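## Task

Scene 2: coil the blue wire around the reel as one strand, always turning the same way with no reversal, until the total unwound length is less than one flange radius. Only wire lying between the two flanges counts, not wire outside their rims or inside the central hole. The reel must end up resting flat and entirely on the table.

## Robot and tools

Robot: two YAM arms, each with a two-finger parallel gripper and a wrist camera. left_arm's base sits near scene (-0.016, +0.330, 0) m and right_arm's near (-0.028, -0.274, 0) m. Both bases face roughly the same way.

Frames: the scene frame has its origin at table height, midway between the arms. +x points out over the table, +z points up, and left_arm is on the +y side. Image left and right do not follow arm names. Everything about a hand is reported in that arm's own base frame: its position, its quaternion (wxyz), its Hand target and its wrist camera pose. The fixed cameras and the table use the scene frame. end_effector_position is the point between the finger pads, about 1 cm short of the tips. The fingers point along the gripper's +z and close along its y.

Row format (execute_actions and move): each row is one flat list of 14 numbers, each in [-1, 1]. The first 7 are for left_arm: dx, dy, dz, rx, ry, rz, opening. The next 7 are for right_arm in the same order. Both arms are always included.
- dx, dy, dz: an offset from that arm's Hand target as it stood when the action or move began. The axes are that arm's base axes. 1.0 equals 0.6 m, so 0.01 is 6 mm.
- rx, ry, rz: a rotation-vector offset about the Hand target's position. 1.0 equals 180 degrees.
- opening: not an offset but an absolute setting. +1 is fully open (0.094 m) and -1 is shut.
Sending all zeros re-requests the current Hand target; it does not mean "do nothing" for the gripper. To leave a gripper as it is, repeat its current opening.

execute_actions(actions, cameras): actions is a list of actions, and each action is a table of up to 15 rows. Each row is one 1/30 s control step, so an action lasts 0.5 s. If fewer than 15 rows are given, the last row is held. Every row counts from the start pose of its action, not from the row before. A new action starts from the updated Hand target, so repeating an offset keeps moving the hand. An empty list returns state plus all camera images, the scene number and the task.

move(target, speed, blend, opening_speed, grip_force, blocking, cameras): drives both grippers in straight lines toward the target.
- target: one 14-number row, or a list of up to 15 rows. All rows are offsets from the same starting Hand targets.
- speed: m/s, from 0.002 to 2.9, default 0.25. Turn rate is capped at twice this value in rad/s.
- blend: in m; it rounds corners between listed targets.
- opening_speed: how fast the opening changes, in scale units per second, at least 0.2. Use it for gentle closing.
- grip_force: newtons per pad, from 10 to 50. It persists, and lower values close more slowly.
- blocking=false: returns after about 0.5 s while the motion continues.
A move is capped at 10 s. It does not avoid obstacles or the other arm.

wait(seconds, 0 to 10): lets time pass while each arm holds its command.

stop(): brakes a running move.

zoom_image(camera, region [x0,y0,x1,y1], at most 504x504 px): enlarges part of the newest image from cam_high, cam_low, cam_left_wrist or cam_right_wrist. All images are 896x504.

read_manual(): returns licence text only.

finished_scene(scene): ends scene 1 or 2 permanently. Call it only when the winding holds by itself.

Results report, per arm:
- end_effector_position and quaternion.
- Hand target: the last commanded pose after clipping; the next offsets count from it.
- Joint positions; the last value is the finger gap in m.
- Joint torques, which are offset and noisy, with joints 1 to 3 wrapping at ±28 N m.
- grip_measured, on the same scale as opening.
- grip_effort_nm, the motor effort; negative means closing.
- Tool commands.
move also adds a "move:" line giving how it ended (done, off_target, moving, held or fault) and which limits acted (paced means clipped, held means steps were withheld). A gripper may rest a few cm from its target because of friction or load. Resend the difference as an offset if needed. Each step is clipped to within 40 degrees of the current orientation.

Gripping notes: grip_measured reads slightly wide when empty and narrower than the object under squeeze. To release, command well above the reading. Close slowly on soft things like wire.

Avoid the following:
- Gripper-on-gripper or arm-on-arm contact, and closing on the other arm's fingers; these can fail the scene.
- Fast impacts and pressing far past contact.
- Dropping or releasing moving parts.
- Letting anything leave the table, and tipping the reel.
- Sweeping paths close to an arm's own base.
- Long holds with an arm stretched out or pushing, which heat the motors. MOTOR HOT appears at 75 °C, and at 90 °C the arm folds and stops working.

Each tool is called after "Request:" as name(argument=value, ...) on one line, values as JSON.

## Session

Scene 1 done. Now scene 2.

Request:
execute_actions(actions=[])

Scene clock: 0.00 s.
left_arm: end_effector_position=(+0.3882, +0.0244, +0.1098) grip_measured=+1.000 grip_effort_nm=n/a end_effector_quat_wxyz=(+0.609, -0.036, +0.792, +0.028) | right_arm: end_effector_position=(+0.4026, +0.0114, +0.1183) grip_measured=+1.000 grip_effort_nm=n/a end_effector_quat_wxyz=(+0.600, -0.016, +0.800, +0.016)
Joint positions: left_arm=[0.034 1.51 0.301 0.948 -0.056 -0.014 0.094] | right_arm=[0.01 1.497 0.382 0.832 -0.035 -0.004 0.094]
Joint velocities: within noise
Joint torques (N m): no reading
Heat: left arm: 30 °C; right arm: 28 °C.
Hand target: left_arm +0.3900, +0.0245, +0.1147; +0.614, -0.036, +0.788, +0.028 | right_arm +0.4047, +0.0114, +0.1242; +0.606, -0.016, +0.795, +0.016
Tool commands: left_gripper/opening=+1.0 right_gripper/opening=+1.0
camera_calibration:
cam_left_wrist: T_world_to_cam=[[0.106495, -0.992281, 0.0635364, -0.0279835], [-0.891623, -0.123583, -0.435586, 0.405063], [0.440076, -0.0102629, -0.897902, 0.037635], [0, 0, 0, 1]] pos_world=[0.347581, 0.0226775, 0.21201]
cam_right_wrist: T_world_to_cam=[[0.0638503, -0.995855, 0.0647755, -0.0258729], [-0.898891, -0.0855854, -0.429733, 0.421247], [0.433496, -0.0307875, -0.90063, 0.0451223], [0, 0, 0, 1]] pos_world=[0.360747, 0.0116761, 0.223338]

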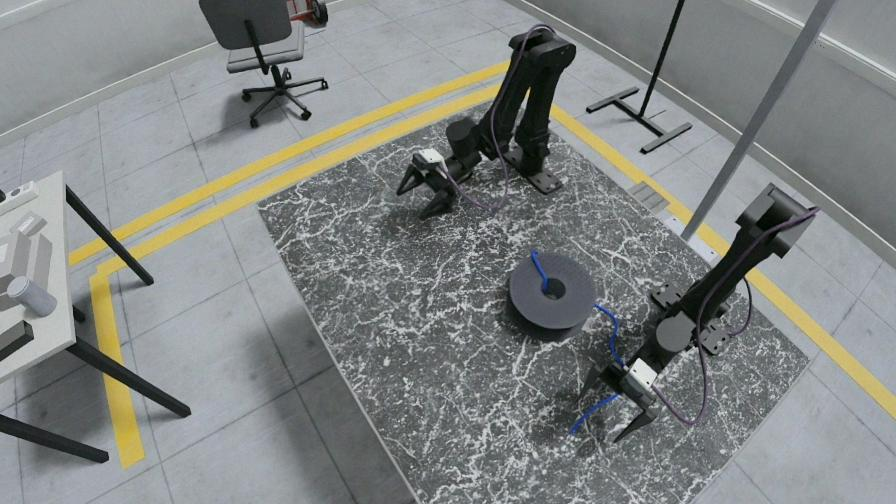

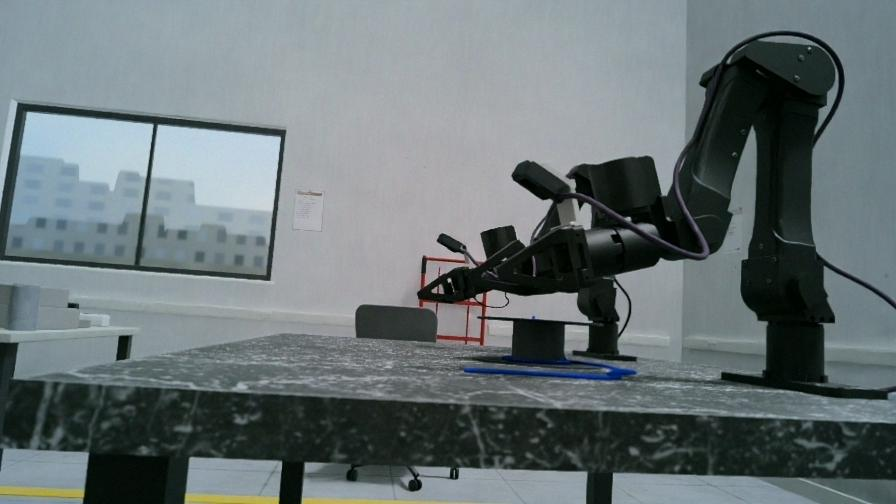

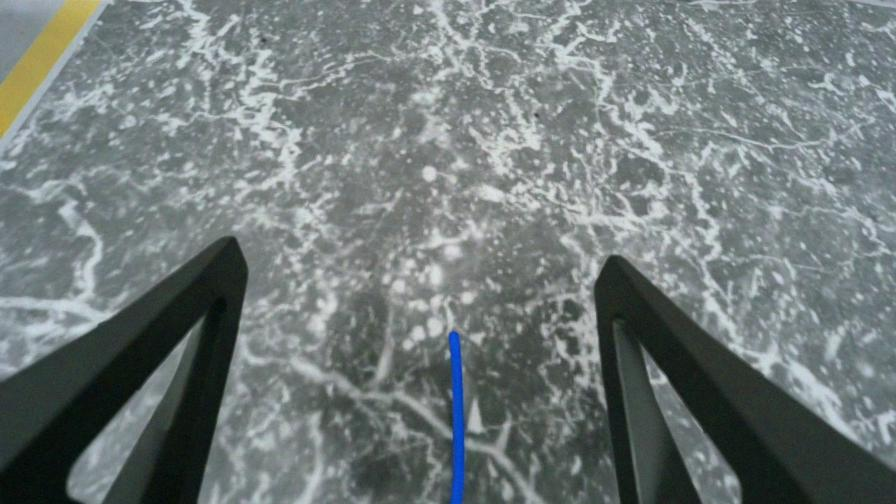

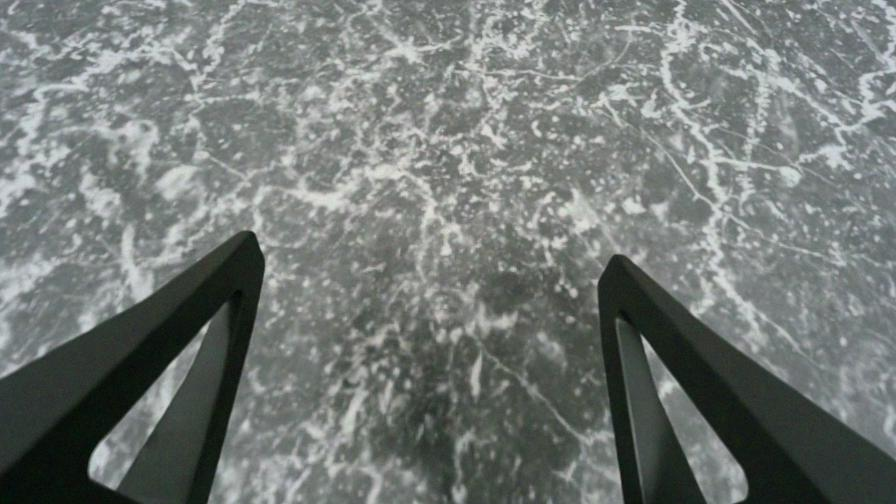

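Request:
zoom_image(camera="cam_high", region=[490, 230, 690, 450])

Request:
zoom_image(camera="cam_low", region=[450, 290, 670, 400])

Scaled by 2.291 from the camera's 896x504 image, which has a finer 1280x720 frame.

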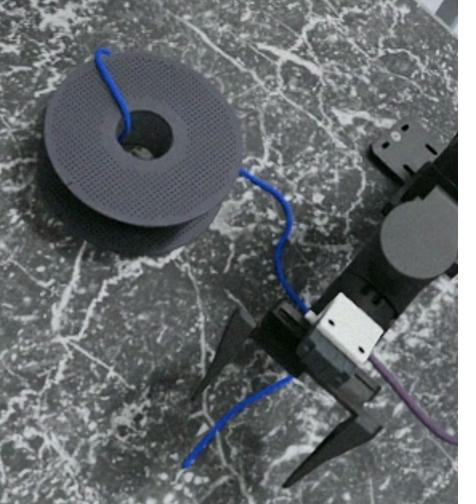

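Scaled by 2.291 from the camera's 896x504 image, which has a finer 1280x720 frame.

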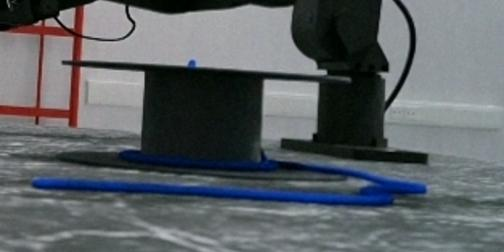

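Request:
move(target=[-0.0067,-0.0242,-0.0912,-0.0412,0.4193,0.0036,-0.3,-0.2112,0.5843,0.0263,0.2065,0.3806,-0.2939,-1], speed=0.3, grip_force=[25,50], cameras=["all"])

Scene clock: 92.40 s.
left_arm: end_effector_position=(+0.3785, +0.0132, +0.0563) grip_measured=-0.298 grip_effort_nm=-0.10 end_effector_quat_wxyz=(-0.005, -0.050, +0.999, +0.005) | right_arm: end_effector_position=(+0.2779, +0.3619, +0.1426) grip_measured=-0.994 grip_effort_nm=-0.36 end_effector_quat_wxyz=(+0.006, +0.495, +0.868, +0.045)
Joint positions: left_arm=[0.027 2.019 1.581 -1.144 -0.01 -0.073 0.033] | right_arm=[0.914 2.284 2.341 -1.538 0 1.95 0]
Joint torques (N m): left_arm=[-0.42 -8.44 9.2 0.32 0.01 -0.08] | right_arm=[-0.01 -11.03 8.39 0.1 0.02 0.09]
Heat: left arm: 39 °C; right arm: 31 °C.
Hand target: left_arm +0.3859, +0.0099, +0.0599; +0.000, -0.052, +0.999, +0.000 | right_arm +0.2778, +0.3621, +0.1400; +0.000, +0.499, +0.866, +0.000
Off the commanded pose: left_arm 0.009 m, 1 deg | right_arm 0.003 m, 5 deg.
joint sent to its limit (right arm) — joint 4 (wrist pitch), lower limit. The joint targets are off in orientation, not in position.
grip_force (N): 25, 50
move: off_target (right_arm)
camera_calibration:
cam_left_wrist: T_world_to_cam=[[0.165484, -0.986166, -0.00956786, -0.0530364], [-0.635728, -0.114085, 0.763436, 0.207225], [-0.753966, -0.120254, -0.645812, 0.432941], [0, 0, 0, 1]] pos_world=[0.466938, 0.0234015, 0.120888]
cam_right_wrist: T_world_to_cam=[[-0.818565, -0.568161, -0.0845297, 0.441347], [-0.420909, 0.493145, 0.761343, -0.162531], [-0.39088, 0.658788, -0.642815, 0.0746853], [0, 0, 0, 1]] pos_world=[0.322053, 0.281705, 0.209058]

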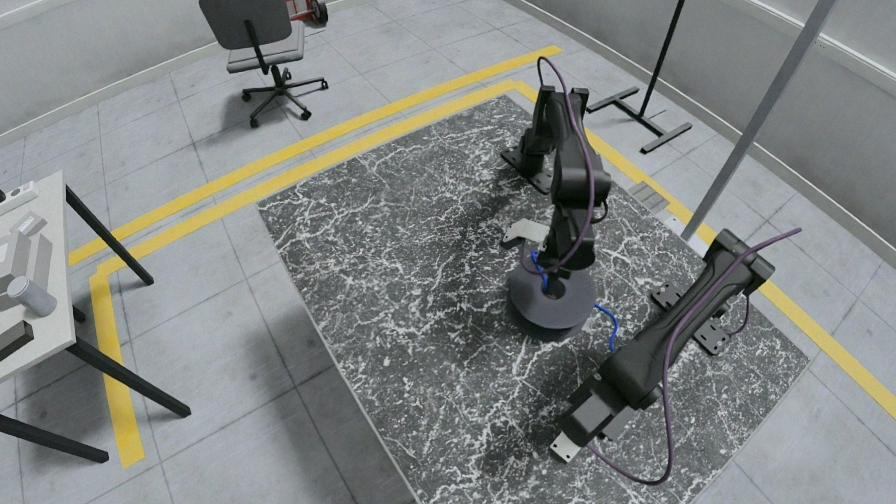

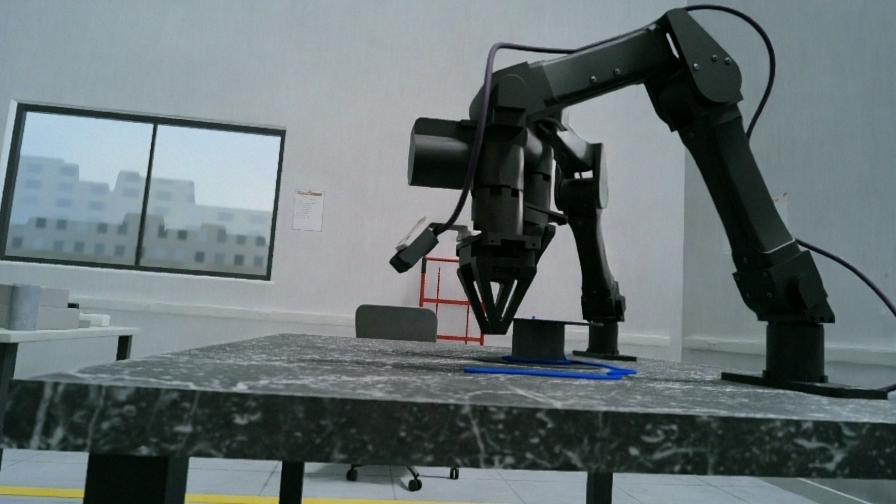

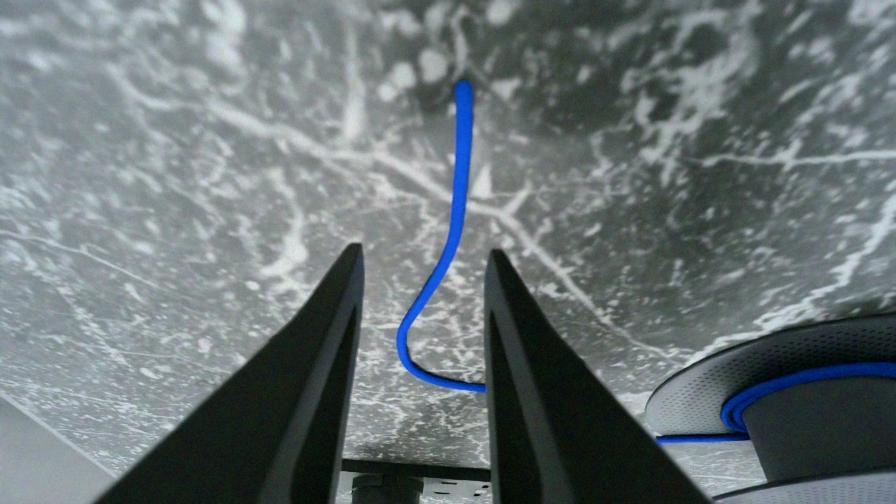

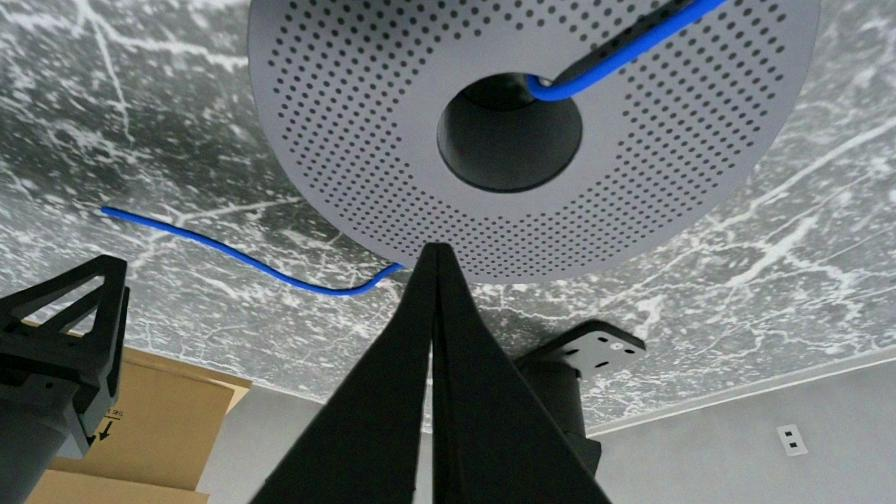

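Request:
move(target=[[0,-0.0175,0,0,0,0,-0.3,-0.0372,-0.0102,-0.0633,0,0,0,-1],[0,-0.0175,-0.0907,0,0,0,-0.3,-0.0372,-0.0102,-0.0633,0,0,0,-1],[0,-0.0175,-0.0907,0,0,0,-1,-0.0372,-0.0102,-0.0633,0,0,0,-1]], speed=[0.12,0.08,0.1], blend=[0.004,0,0], cameras=["cam_left_wrist","cam_right_wrist"])

Scene clock: 123.60 s.
left_arm: end_effector_position=(+0.3895, +0.0019, +0.0150) grip_measured=-0.910 grip_effort_nm=-0.46 end_effector_quat_wxyz=(+0.008, -0.051, +0.999, +0.001) | right_arm: end_effector_position=(+0.2559, +0.3566, +0.0963) grip_measured=-0.994 grip_effort_nm=-0.36 end_effector_quat_wxyz=(-0.002, +0.495, +0.869, -0.008)
Joint positions: left_arm=[0.001 2.076 1.496 -0.974 -0.002 -0.1 0.004] | right_arm=[0.945 2.284 2.157 -1.461 -0.003 1.981 0]
Joint torques (N m): left_arm=[-0.47 -8.76 4.52 0.67 -0.06 -0.07] | right_arm=[0.03 -15.6 4.97 0.28 0.04 0.12]
Heat: left arm: 33 °C; right arm: 32 °C.
Hand target: left_arm +0.3860, -0.0005, +0.0054; +0.000, -0.052, +0.999, +0.000 | right_arm +0.2556, +0.3559, +0.1020; +0.000, +0.499, +0.866, +0.000
Off the commanded pose: left_arm 0.011 m, 1 deg | right_arm 0.006 m, 1 deg.
grip_force (N): 25, 50
move: off_target (left_arm)
camera_calibration:
cam_left_wrist: T_world_to_cam=[[0.166665, -0.98601, 0.00272008, -0.0669677], [-0.656816, -0.108963, 0.746137, 0.252915], [-0.735402, -0.126141, -0.665787, 0.40633], [0, 0, 0, 1]] pos_world=[0.476095, 0.0127825, 0.0820027]
cam_right_wrist: T_world_to_cam=[[-0.820772, -0.57096, 0.0183765, 0.407981], [-0.370225, 0.556158, 0.744057, -0.167752], [-0.435047, 0.603898, -0.667863, 0.0730649], [0, 0, 0, 1]] pos_world=[0.30454, 0.282113, 0.166117]
Images, in order (width x height): cam_left_wrist 896x504, cam_right_wrist 896x504.

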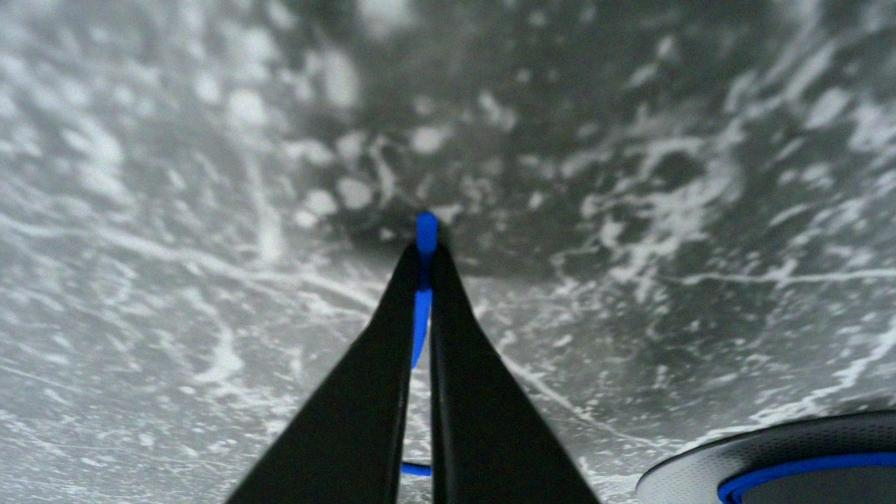

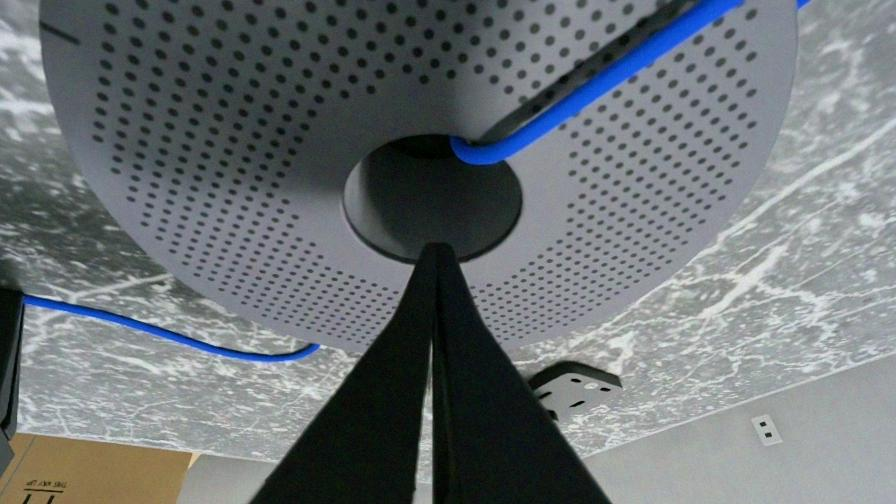

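Request:
move(target=[[0,0,0,0,0,0,-1,-0.0013,0.0015,-0.0958,0,0,0,-1],[0,0,0,0,0,0,-1,-0.0013,0.0015,-0.0958,0,0,0,-0.05]], speed=[0.1,0.1], grip_force=[25,40], cameras=["cam_right_wrist","cam_high"])

Scene clock: 148.00 s.
left_arm: end_effector_position=(+0.3895, +0.0019, +0.0150) grip_measured=-0.912 grip_effort_nm=-0.54 end_effector_quat_wxyz=(+0.008, -0.051, +0.999, +0.001) | right_arm: end_effector_position=(+0.2559, +0.3620, +0.0702) grip_measured=-0.054 grip_effort_nm=0.23 end_effector_quat_wxyz=(-0.002, +0.495, +0.868, +0.026)
Joint positions: left_arm=[0.001 2.076 1.496 -0.974 -0.002 -0.1 0.004] | right_arm=[0.949 2.215 1.937 -1.242 -0.01 1.986 0.044]
Joint torques (N m): left_arm=[-0.54 -8.72 4.51 0.66 -0.06 -0.05] | right_arm=[-0.17 -9.25 3.93 0.56 0.11 0.12]
Heat: left arm: 32 °C; right arm: 30 °C.
Hand target: left_arm +0.3860, -0.0005, +0.0054; +0.000, -0.052, +0.999, +0.000 | right_arm +0.2548, +0.3569, +0.0446; +0.001, +0.499, +0.866, +0.000
Off the commanded pose: left_arm 0.010 m, 1 deg | right_arm 0.026 m, 3 deg.
grip_force (N): 25, 40
move: off_target (right_arm)
camera_calibration:
cam_right_wrist: T_world_to_cam=[[-0.820692, -0.569672, -0.0440283, 0.415449], [-0.395836, 0.511302, 0.762813, -0.12975], [-0.412041, 0.643463, -0.645118, 0.0305773], [0, 0, 0, 1]] pos_world=[0.302195, 0.283336, 0.136993]
Images, in order (width x height): cam_high 896x504, cam_right_wrist 896x504.

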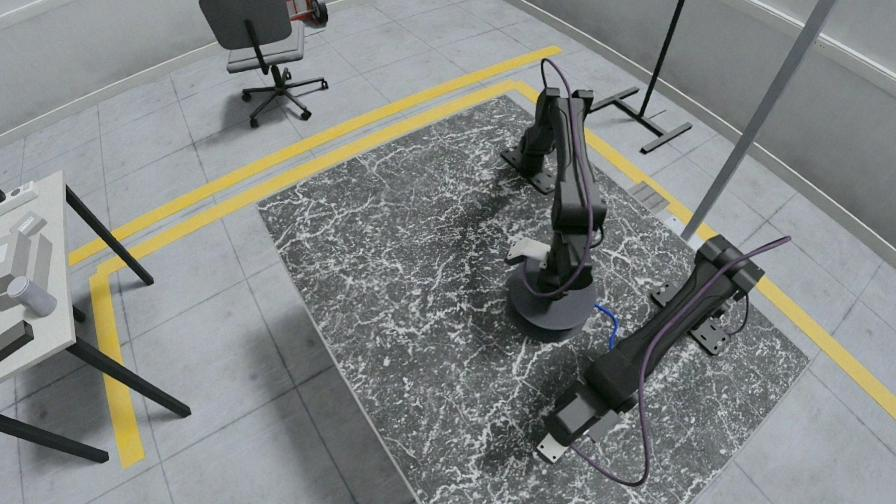

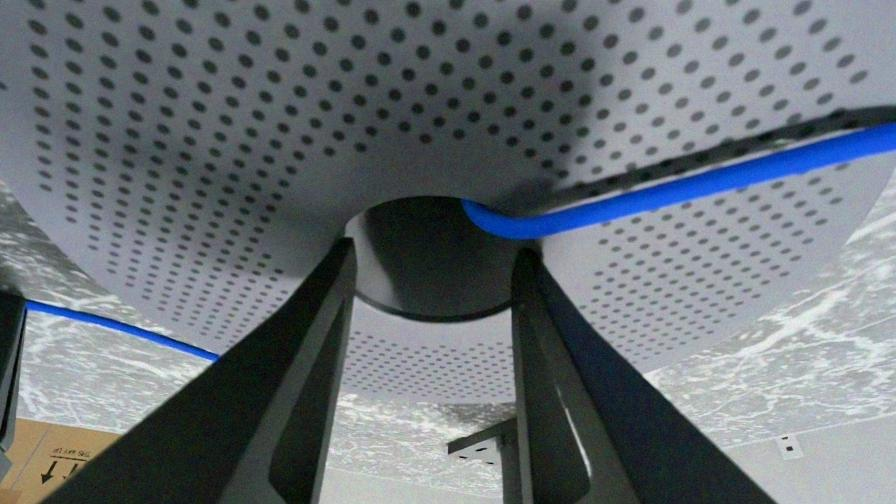

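Request:
move(target=[[0,0,0,0,0,0,-1,0,0,0,0,0,0,-0.5],[0,0,0,0,0,0,-1,0,-0.002,-0.02,0,0,0,-0.5]], speed=[0.1,0.06], cameras=["cam_right_wrist"])

Scene clock: 154.43 s.
left_arm: end_effector_position=(+0.3895, +0.0019, +0.0150) grip_measured=-0.912 grip_effort_nm=-0.54 end_effector_quat_wxyz=(+0.008, -0.051, +0.999, +0.001) | right_arm: end_effector_position=(+0.2560, +0.3621, +0.0486) grip_measured=-0.498 grip_effort_nm=-0.13 end_effector_quat_wxyz=(-0.003, +0.495, +0.868, +0.021)
Joint positions: left_arm=[0.001 2.076 1.496 -0.974 -0.002 -0.1 0.004] | right_arm=[0.949 2.235 1.886 -1.181 -0.01 1.986 0.024]
Joint torques (N m): left_arm=[-0.5 -8.75 4.55 0.67 -0.07 -0.06] | right_arm=[-0.27 -10.8 4.81 0.36 0.11 0.08]
Heat: left arm: 32 °C; right arm: 30 °C.
Hand target: left_arm +0.3860, -0.0005, +0.0054; +0.000, -0.052, +0.999, +0.000 | right_arm +0.2548, +0.3556, +0.0326; +0.001, +0.499, +0.866, +0.000
Off the commanded pose: left_arm 0.010 m, 1 deg | right_arm 0.017 m, 2 deg.
grip_force (N): 25, 40
move: off_target (right_arm)
camera_calibration:
cam_right_wrist: T_world_to_cam=[[-0.820936, -0.570049, -0.033294, 0.414337], [-0.390843, 0.518437, 0.760569, -0.117152], [-0.416301, 0.637391, -0.648403, 0.0200514], [0, 0, 0, 1]] pos_world=[0.302704, 0.284148, 0.115898]
Images, in order (width x height): cam_right_wrist 896x504.

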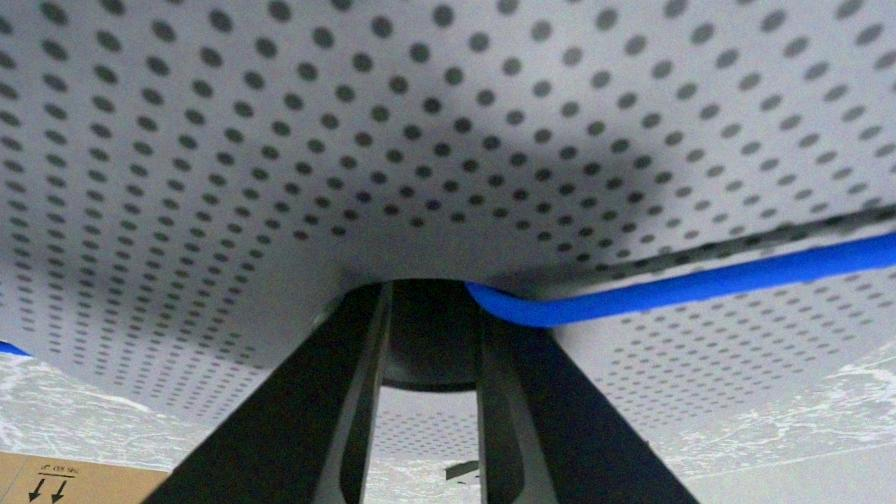

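Request:
move(target=[0,0,0,0,0,0,-1,0,0,0.01,0,0,0,-0.05], speed=0.1, cameras=["cam_right_wrist"])

Scene clock: 159.90 s.
left_arm: end_effector_position=(+0.3895, +0.0019, +0.0150) grip_measured=-0.912 grip_effort_nm=-0.54 end_effector_quat_wxyz=(+0.008, -0.051, +0.999, +0.001) | right_arm: end_effector_position=(+0.2558, +0.3619, +0.0643) grip_measured=-0.078 grip_effort_nm=1.25 end_effector_quat_wxyz=(-0.002, +0.496, +0.868, +0.032)
Joint positions: left_arm=[0.001 2.076 1.496 -0.974 -0.002 -0.1 0.004] | right_arm=[0.949 2.203 1.895 -1.2 -0.01 1.988 0.043]
Joint torques (N m): left_arm=[-0.5 -8.72 4.49 0.67 -0.07 -0.05] | right_arm=[-0.31 -8.2 5.24 0.41 0.13 0.09]
Heat: left arm: 32 °C; right arm: 30 °C.
Hand target: left_arm +0.3860, -0.0005, +0.0054; +0.000, -0.052, +0.999, +0.000 | right_arm +0.2548, +0.3557, +0.0386; +0.001, +0.499, +0.866, +0.000
Off the commanded pose: left_arm 0.010 m, 1 deg | right_arm 0.027 m, 4 deg.
grip_force (N): 25, 40
move: off_target (right_arm)
camera_calibration:
cam_right_wrist: T_world_to_cam=[[-0.821464, -0.567674, -0.0542494, 0.415273], [-0.399523, 0.505025, 0.765069, -0.122227], [-0.406913, 0.650151, -0.641659, 0.0228268], [0, 0, 0, 1]] pos_world=[0.301588, 0.282626, 0.130687]
Images, in order (width x height): cam_right_wrist 896x504.

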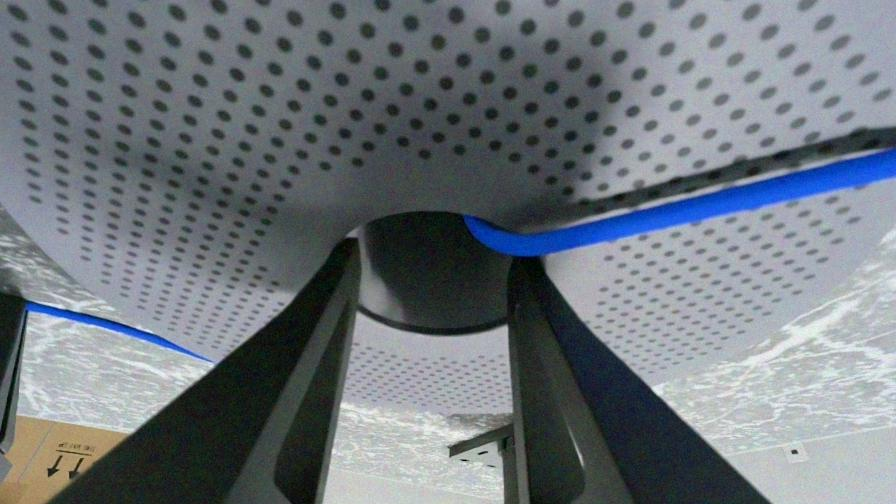

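Request:
move(target=[[0,0,0.066,0,0,0,-1,0,0,0,0,0,0,-0.05],[-0.06,0.025,0.066,0,0,0.4,-1,0.0986,-0.094,0,0,0,0,-0.05],[-0.1333,0.0508,0.058,-0.2238,-0.1909,0.3573,-1,0.1972,-0.188,0,0,0,0,-0.05]], speed=[0.12,0.15,0.12], blend=[0.005,0.02,0], cameras=["all"])

Scene clock: 174.77 s.
left_arm: end_effector_position=(+0.3083, +0.0300, +0.0389) grip_measured=-0.912 grip_effort_nm=-0.54 end_effector_quat_wxyz=(+0.250, -0.557, +0.719, -0.331) | right_arm: end_effector_position=(+0.3595, +0.2658, +0.0668) grip_measured=-0.067 grip_effort_nm=0.91 end_effector_quat_wxyz=(-0.028, +0.493, +0.868, +0.047)
Joint positions: left_arm=[0.35 1.3 0.349 0.136 0.451 -1.15 0.004] | right_arm=[0.597 2.223 1.934 -1.223 -0.092 1.634 0.044]
Joint torques (N m): left_arm=[0.64 -4.56 4.55 2.07 0.21 0.15] | right_arm=[-1.99 -7.47 6.2 0.37 0.94 -0.18]
Heat: left arm: 32 °C; right arm: 29 °C.
Hand target: left_arm +0.3061, +0.0300, +0.0404; +0.257, -0.552, +0.719, -0.335 | right_arm +0.3730, +0.2429, +0.0386; +0.000, +0.499, +0.866, +0.000
Off the commanded pose: left_arm 0.003 m, 1 deg | right_arm 0.039 m, 6 deg.
grip_force (N): 25, 40
move: off_target (right_arm)
camera_calibration:
cam_left_wrist: T_world_to_cam=[[0.649936, -0.0941375, 0.754136, -0.230885], [-0.690542, -0.487555, 0.534268, 0.214804], [0.317388, -0.868003, -0.381885, 0.0526352], [0, 0, 0, 1]] pos_world=[0.281685, 0.128681, 0.0794561]
cam_right_wrist: T_world_to_cam=[[-0.819602, -0.569945, -0.0584339, 0.446183], [-0.378346, 0.461827, 0.802228, -0.0327717], [-0.43024, 0.679616, -0.594151, 0.126519], [0, 0, 0, 1]] pos_world=[0.407727, 0.183451, 0.127534]

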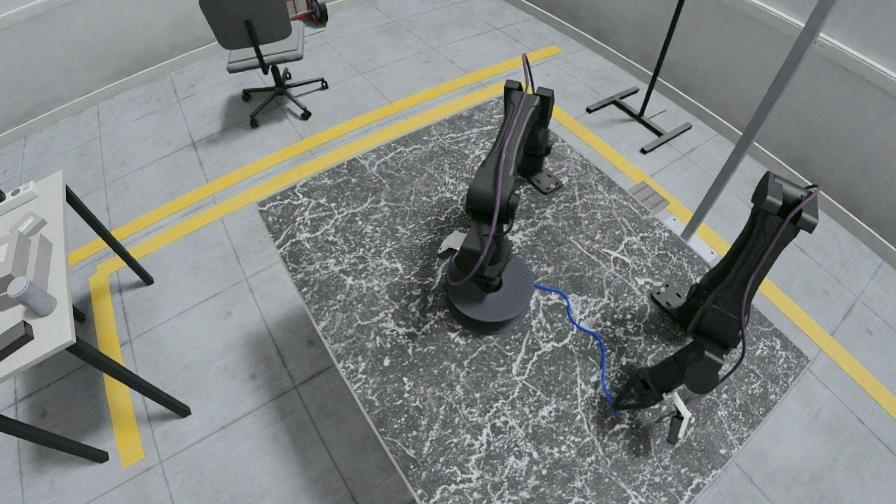

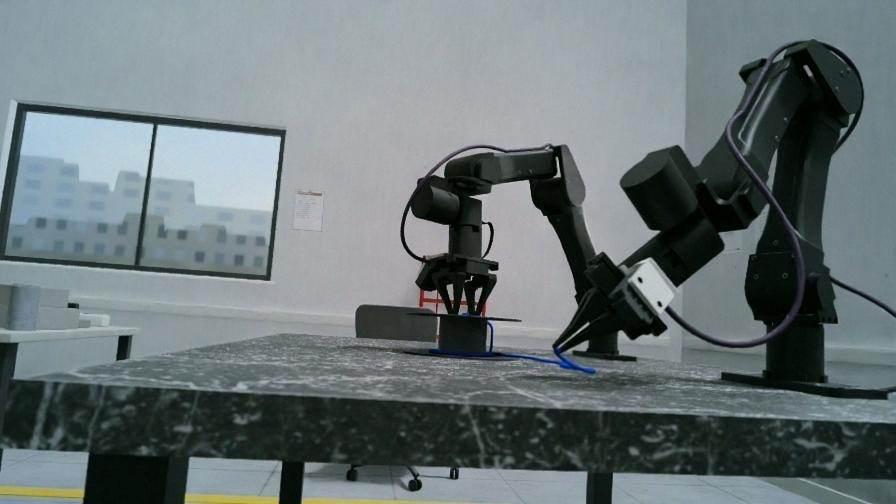

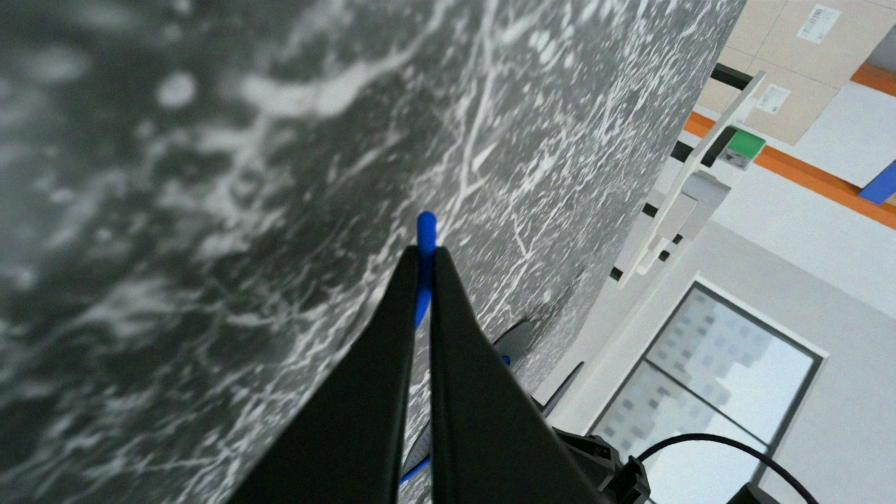

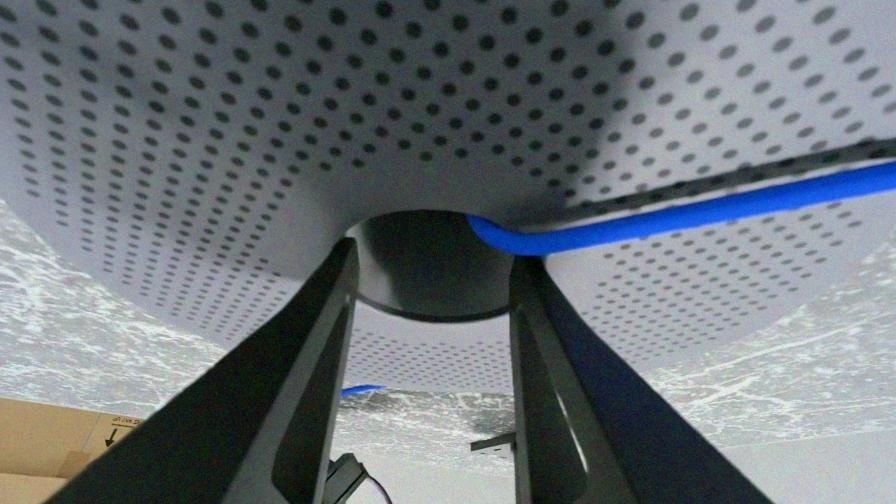

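Request:
move(target=[0,0,0,0,0,0,-1,-0.0225,0.032,0.004,0,0,0.43,-0.05], speed=0.3, cameras=["cam_high","cam_left_wrist","cam_right_wrist"])

Scene clock: 193.77 s.
left_arm: end_effector_position=(+0.3085, +0.0297, +0.0392) grip_measured=-0.912 grip_effort_nm=-0.54 end_effector_quat_wxyz=(+0.250, -0.557, +0.719, -0.332) | right_arm: end_effector_position=(+0.3634, +0.2620, +0.0684) grip_measured=-0.061 grip_effort_nm=0.57 end_effector_quat_wxyz=(+0.025, -0.131, +0.991, +0.022)
Joint positions: left_arm=[0.35 1.3 0.349 0.137 0.453 -1.15 0.004] | right_arm=[0.616 2.223 1.943 -1.228 -0.015 0.354 0.044]
Joint torques (N m): left_arm=[0.59 -4.56 4.57 2.08 0.2 0.15] | right_arm=[0.99 -7.64 5.9 0.42 0.13 -0.33]
Heat: left arm: 34 °C; right arm: 29 °C.
Hand target: left_arm +0.3061, +0.0300, +0.0404; +0.257, -0.552, +0.719, -0.335 | right_arm +0.3596, +0.2621, +0.0410; +0.001, -0.152, +0.988, +0.000
Off the commanded pose: left_arm 0.003 m, 1 deg | right_arm 0.028 m, 4 deg.
grip_force (N): 25, 40
move: off_target (right_arm)
camera_calibration:
cam_left_wrist: T_world_to_cam=[[0.648766, -0.0941967, 0.755136, -0.230853], [-0.692014, -0.485833, 0.533932, 0.215007], [0.316575, -0.868961, -0.380377, 0.052668], [0, 0, 0, 1]] pos_world=[0.281884, 0.128478, 0.0795599]
cam_right_wrist: T_world_to_cam=[[0.330034, -0.943459, -0.0310328, 0.12553], [-0.660239, -0.254206, 0.706728, 0.265696], [-0.674657, -0.212755, -0.706805, 0.462086], [0, 0, 0, 1]] pos_world=[0.445743, 0.284285, 0.142726]
Images, in order (width x height): cam_high 896x504, cam_left_wrist 896x504, cam_right_wrist 896x504.

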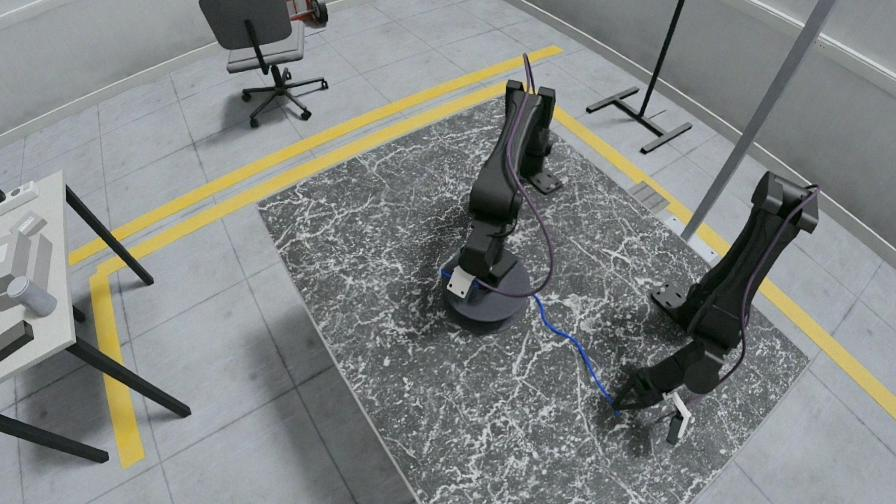

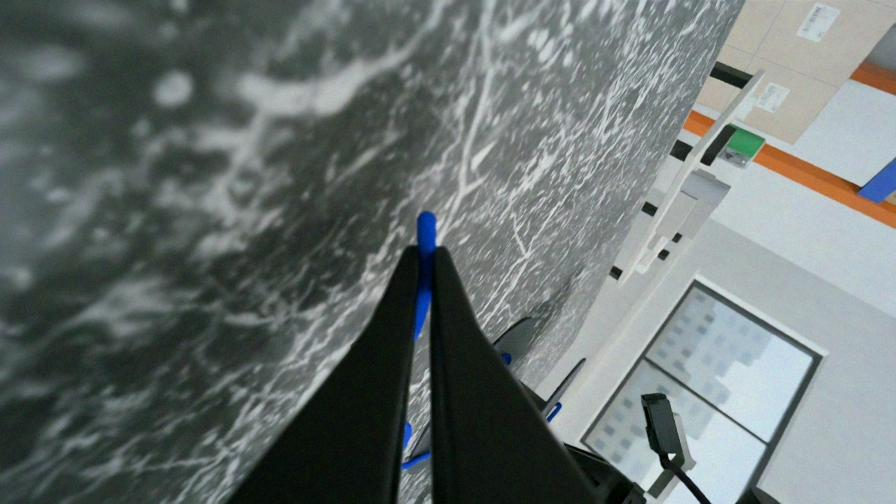

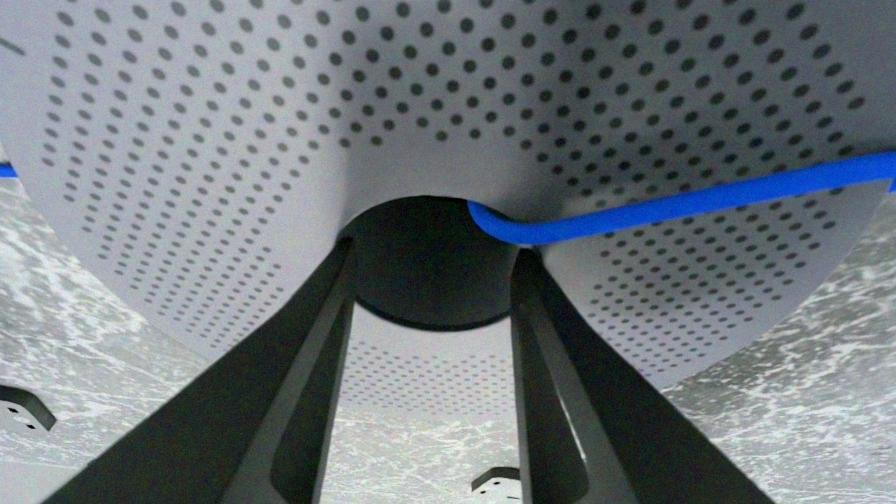

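Request:
move(target=[[0,-0.04,0,0,0,0,-1,0,0,0,0,0,0.28,-0.05],[0,-0.1,0,0,0,0,-1,0,0,0,0,0,0.565,-0.05]], speed=[0.3,0.3], blend=0.01, cameras=["cam_high","cam_left_wrist"])

Scene clock: 206.87 s.
left_arm: end_effector_position=(+0.3084, -0.0313, +0.0403) grip_measured=-0.912 grip_effort_nm=-0.54 end_effector_quat_wxyz=(+0.248, -0.551, +0.722, -0.338) | right_arm: end_effector_position=(+0.3636, +0.2626, +0.0689) grip_measured=-0.059 grip_effort_nm=0.45 end_effector_quat_wxyz=(-0.032, +0.851, -0.524, +0.008)
Joint positions: left_arm=[0.035 1.233 0.289 0.211 0.242 -1.377 0.004] | right_arm=[0.619 2.223 1.945 -1.228 -0.011 -1.419 0.044]
Joint torques (N m): left_arm=[-0.57 -4.23 4.6 2.21 -0.16 -0.01] | right_arm=[0.61 -7.56 5.97 0.4 0.1 -0.37]
Heat: left arm: 35 °C; right arm: 30 °C.
Hand target: left_arm +0.3059, -0.0300, +0.0402; +0.257, -0.552, +0.719, -0.335 | right_arm +0.3597, +0.2620, +0.0410; +0.000, +0.862, -0.506, -0.001
Off the commanded pose: left_arm 0.003 m, 1 deg | right_arm 0.028 m, 4 deg.
grip_force (N): 25, 40
move: off_target (right_arm)
camera_calibration:
cam_left_wrist: T_world_to_cam=[[0.643219, -0.100019, 0.759122, -0.235967], [-0.702144, -0.472479, 0.532689, 0.188299], [0.30539, -0.875648, -0.374135, 0.00308226], [0, 0, 0, 1]] pos_world=[0.28305, 0.0680652, 0.0799762]
Images, in order (width x height): cam_high 896x504, cam_left_wrist 896x504.

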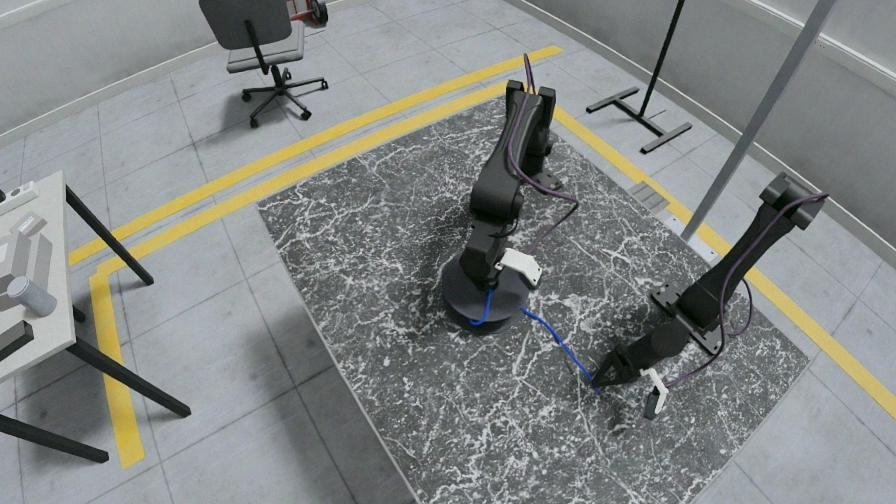

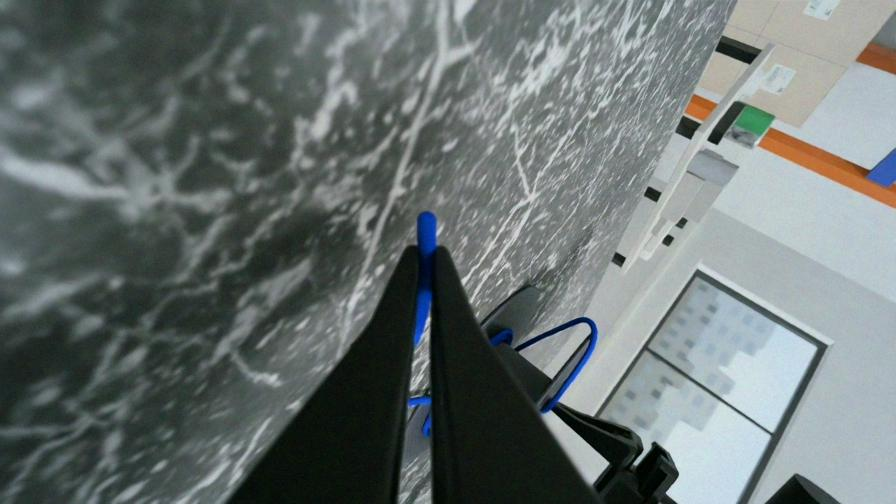

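Request:
move(target=[[0,-0.015,0,0,0,0,-1,0,0,0,0,0,0,-1],[0,-0.015,0,0,0,0,-1,0,0,0.115,0,0,0,-1],[0,-0.015,0,0,0,0,-1,0,0,0.115,0,0,-0.5,-1],[0,-0.015,0,0,0,0,-1,0,0,0.115,0,0,-1.0,-1]], speed=[0.1,0.15,0.5,0.5], blend=[0,0.01,0.01,0], grip_force=[25,50], cameras=["cam_right_wrist","cam_high"])

Scene clock: 218.63 s.
left_arm: end_effector_position=(+0.3094, -0.0399, +0.0411) grip_measured=-0.912 grip_effort_nm=-0.54 end_effector_quat_wxyz=(+0.250, -0.551, +0.721, -0.337) | right_arm: end_effector_position=(+0.3603, +0.2594, +0.1118) grip_measured=-0.994 grip_effort_nm=-0.36 end_effector_quat_wxyz=(+0.002, +0.505, +0.863, +0.007)
Joint positions: left_arm=[-0.016 1.233 0.289 0.222 0.201 -1.412 0.004] | right_arm=[0.621 2.28 2.212 -1.488 -0.003 1.678 0]
Joint torques (N m): left_arm=[-0.66 -4.26 4.52 2.21 -0.16 0.01] | right_arm=[0.73 -11.29 8.55 -0.06 0.05 0.11]
Heat: left arm: 36 °C; right arm: 30 °C.
Hand target: left_arm +0.3059, -0.0390, +0.0402; +0.256, -0.552, +0.720, -0.335 | right_arm +0.3596, +0.2621, +0.1099; +0.001, +0.506, +0.862, +0.000
Off the commanded pose: left_arm 0.004 m, 1 deg | right_arm 0.003 m, 1 deg.
grip_force (N): 25, 50
move: done
camera_calibration:
cam_right_wrist: T_world_to_cam=[[-0.833021, -0.553074, -0.0135618, 0.441254], [-0.37534, 0.546976, 0.74829, -0.0827999], [-0.406442, 0.628432, -0.663233, 0.170309], [0, 0, 0, 1]] pos_world=[0.405717, 0.182308, 0.180897]
Images, in order (width x height): cam_high 896x504, cam_right_wrist 896x504.

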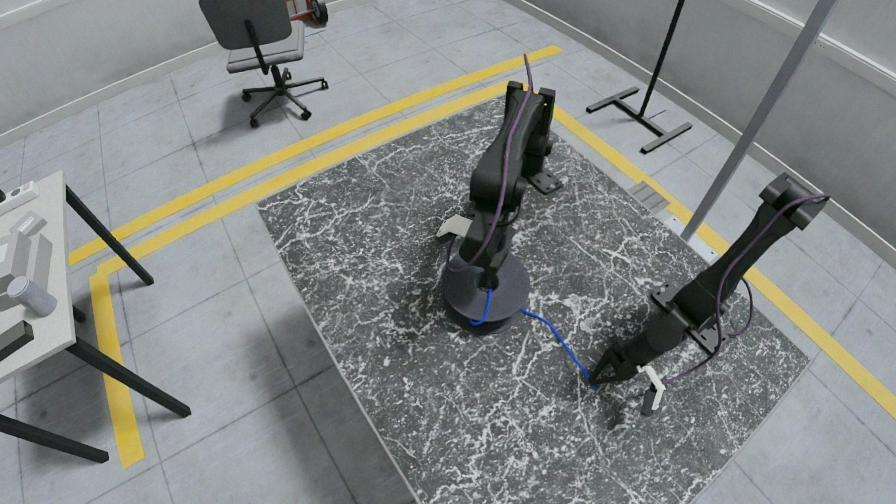

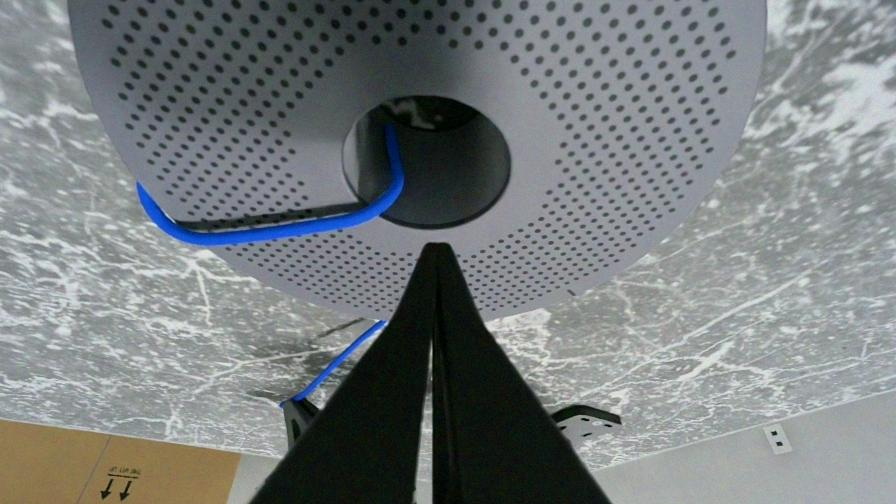

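Request:
move(target=[[0,0,0,0,0,0,-1,0.0062,-0.0068,-0.1,0,0,0,-1],[0,0,0,0,0,0,-1,0.0062,-0.0068,-0.1232,0,0,0,-1],[0,0,0,0,0,0,-1,0.0062,-0.0068,-0.1232,0,0,0,-0.05]], speed=[0.12,0.06,0.1], grip_force=[25,40], cameras=["cam_right_wrist"])

Scene clock: 237.27 s.
left_arm: end_effector_position=(+0.3096, -0.0397, +0.0412) grip_measured=-0.912 grip_effort_nm=-0.54 end_effector_quat_wxyz=(+0.250, -0.551, +0.721, -0.337) | right_arm: end_effector_position=(+0.3646, +0.2631, +0.0618) grip_measured=-0.104 grip_effort_nm=1.25 end_effector_quat_wxyz=(+0.006, +0.508, +0.861, +0.024)
Joint positions: left_arm=[-0.016 1.233 0.289 0.223 0.2 -1.412 0.004] | right_arm=[0.62 2.249 1.96 -1.233 -0.008 1.685 0.042]
Joint torques (N m): left_arm=[-0.69 -4.26 4.46 2.2 -0.16 0] | right_arm=[-0.5 -9.32 4.37 0.57 0.11 -0.08]
Heat: left arm: 35 °C; right arm: 31 °C.
Hand target: left_arm +0.3060, -0.0391, +0.0402; +0.256, -0.552, +0.720, -0.335 | right_arm +0.3634, +0.2580, +0.0361; +0.001, +0.506, +0.862, +0.000
Off the commanded pose: left_arm 0.004 m, 1 deg | right_arm 0.026 m, 3 deg.
grip_force (N): 25, 40
move: off_target (right_arm); target 3's new opening was sent with right_arm's hand 0.011 m and 1 deg from that target
camera_calibration:
cam_right_wrist: T_world_to_cam=[[-0.83637, -0.546124, -0.047263, 0.447693], [-0.389614, 0.531596, 0.752068, -0.0368268], [-0.385597, 0.647422, -0.657388, 0.123701], [0, 0, 0, 1]] pos_world=[0.407788, 0.183986, 0.130175]
Images, in order (width x height): cam_right_wrist 896x504.

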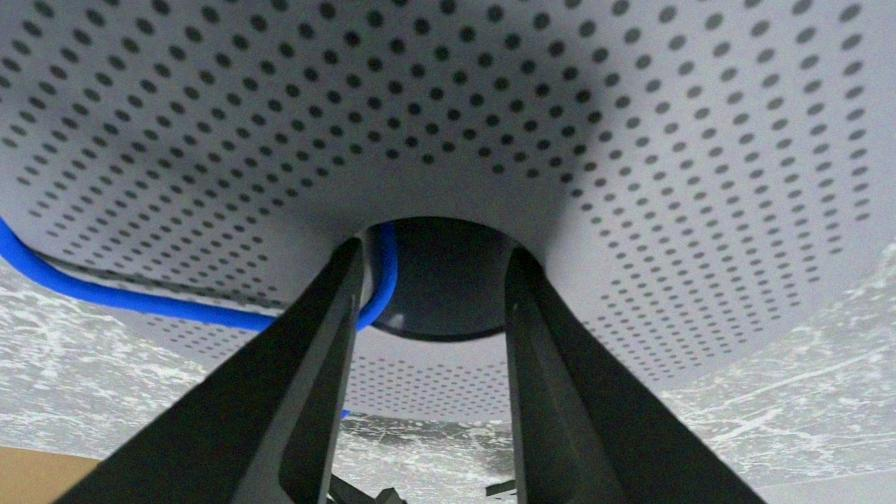

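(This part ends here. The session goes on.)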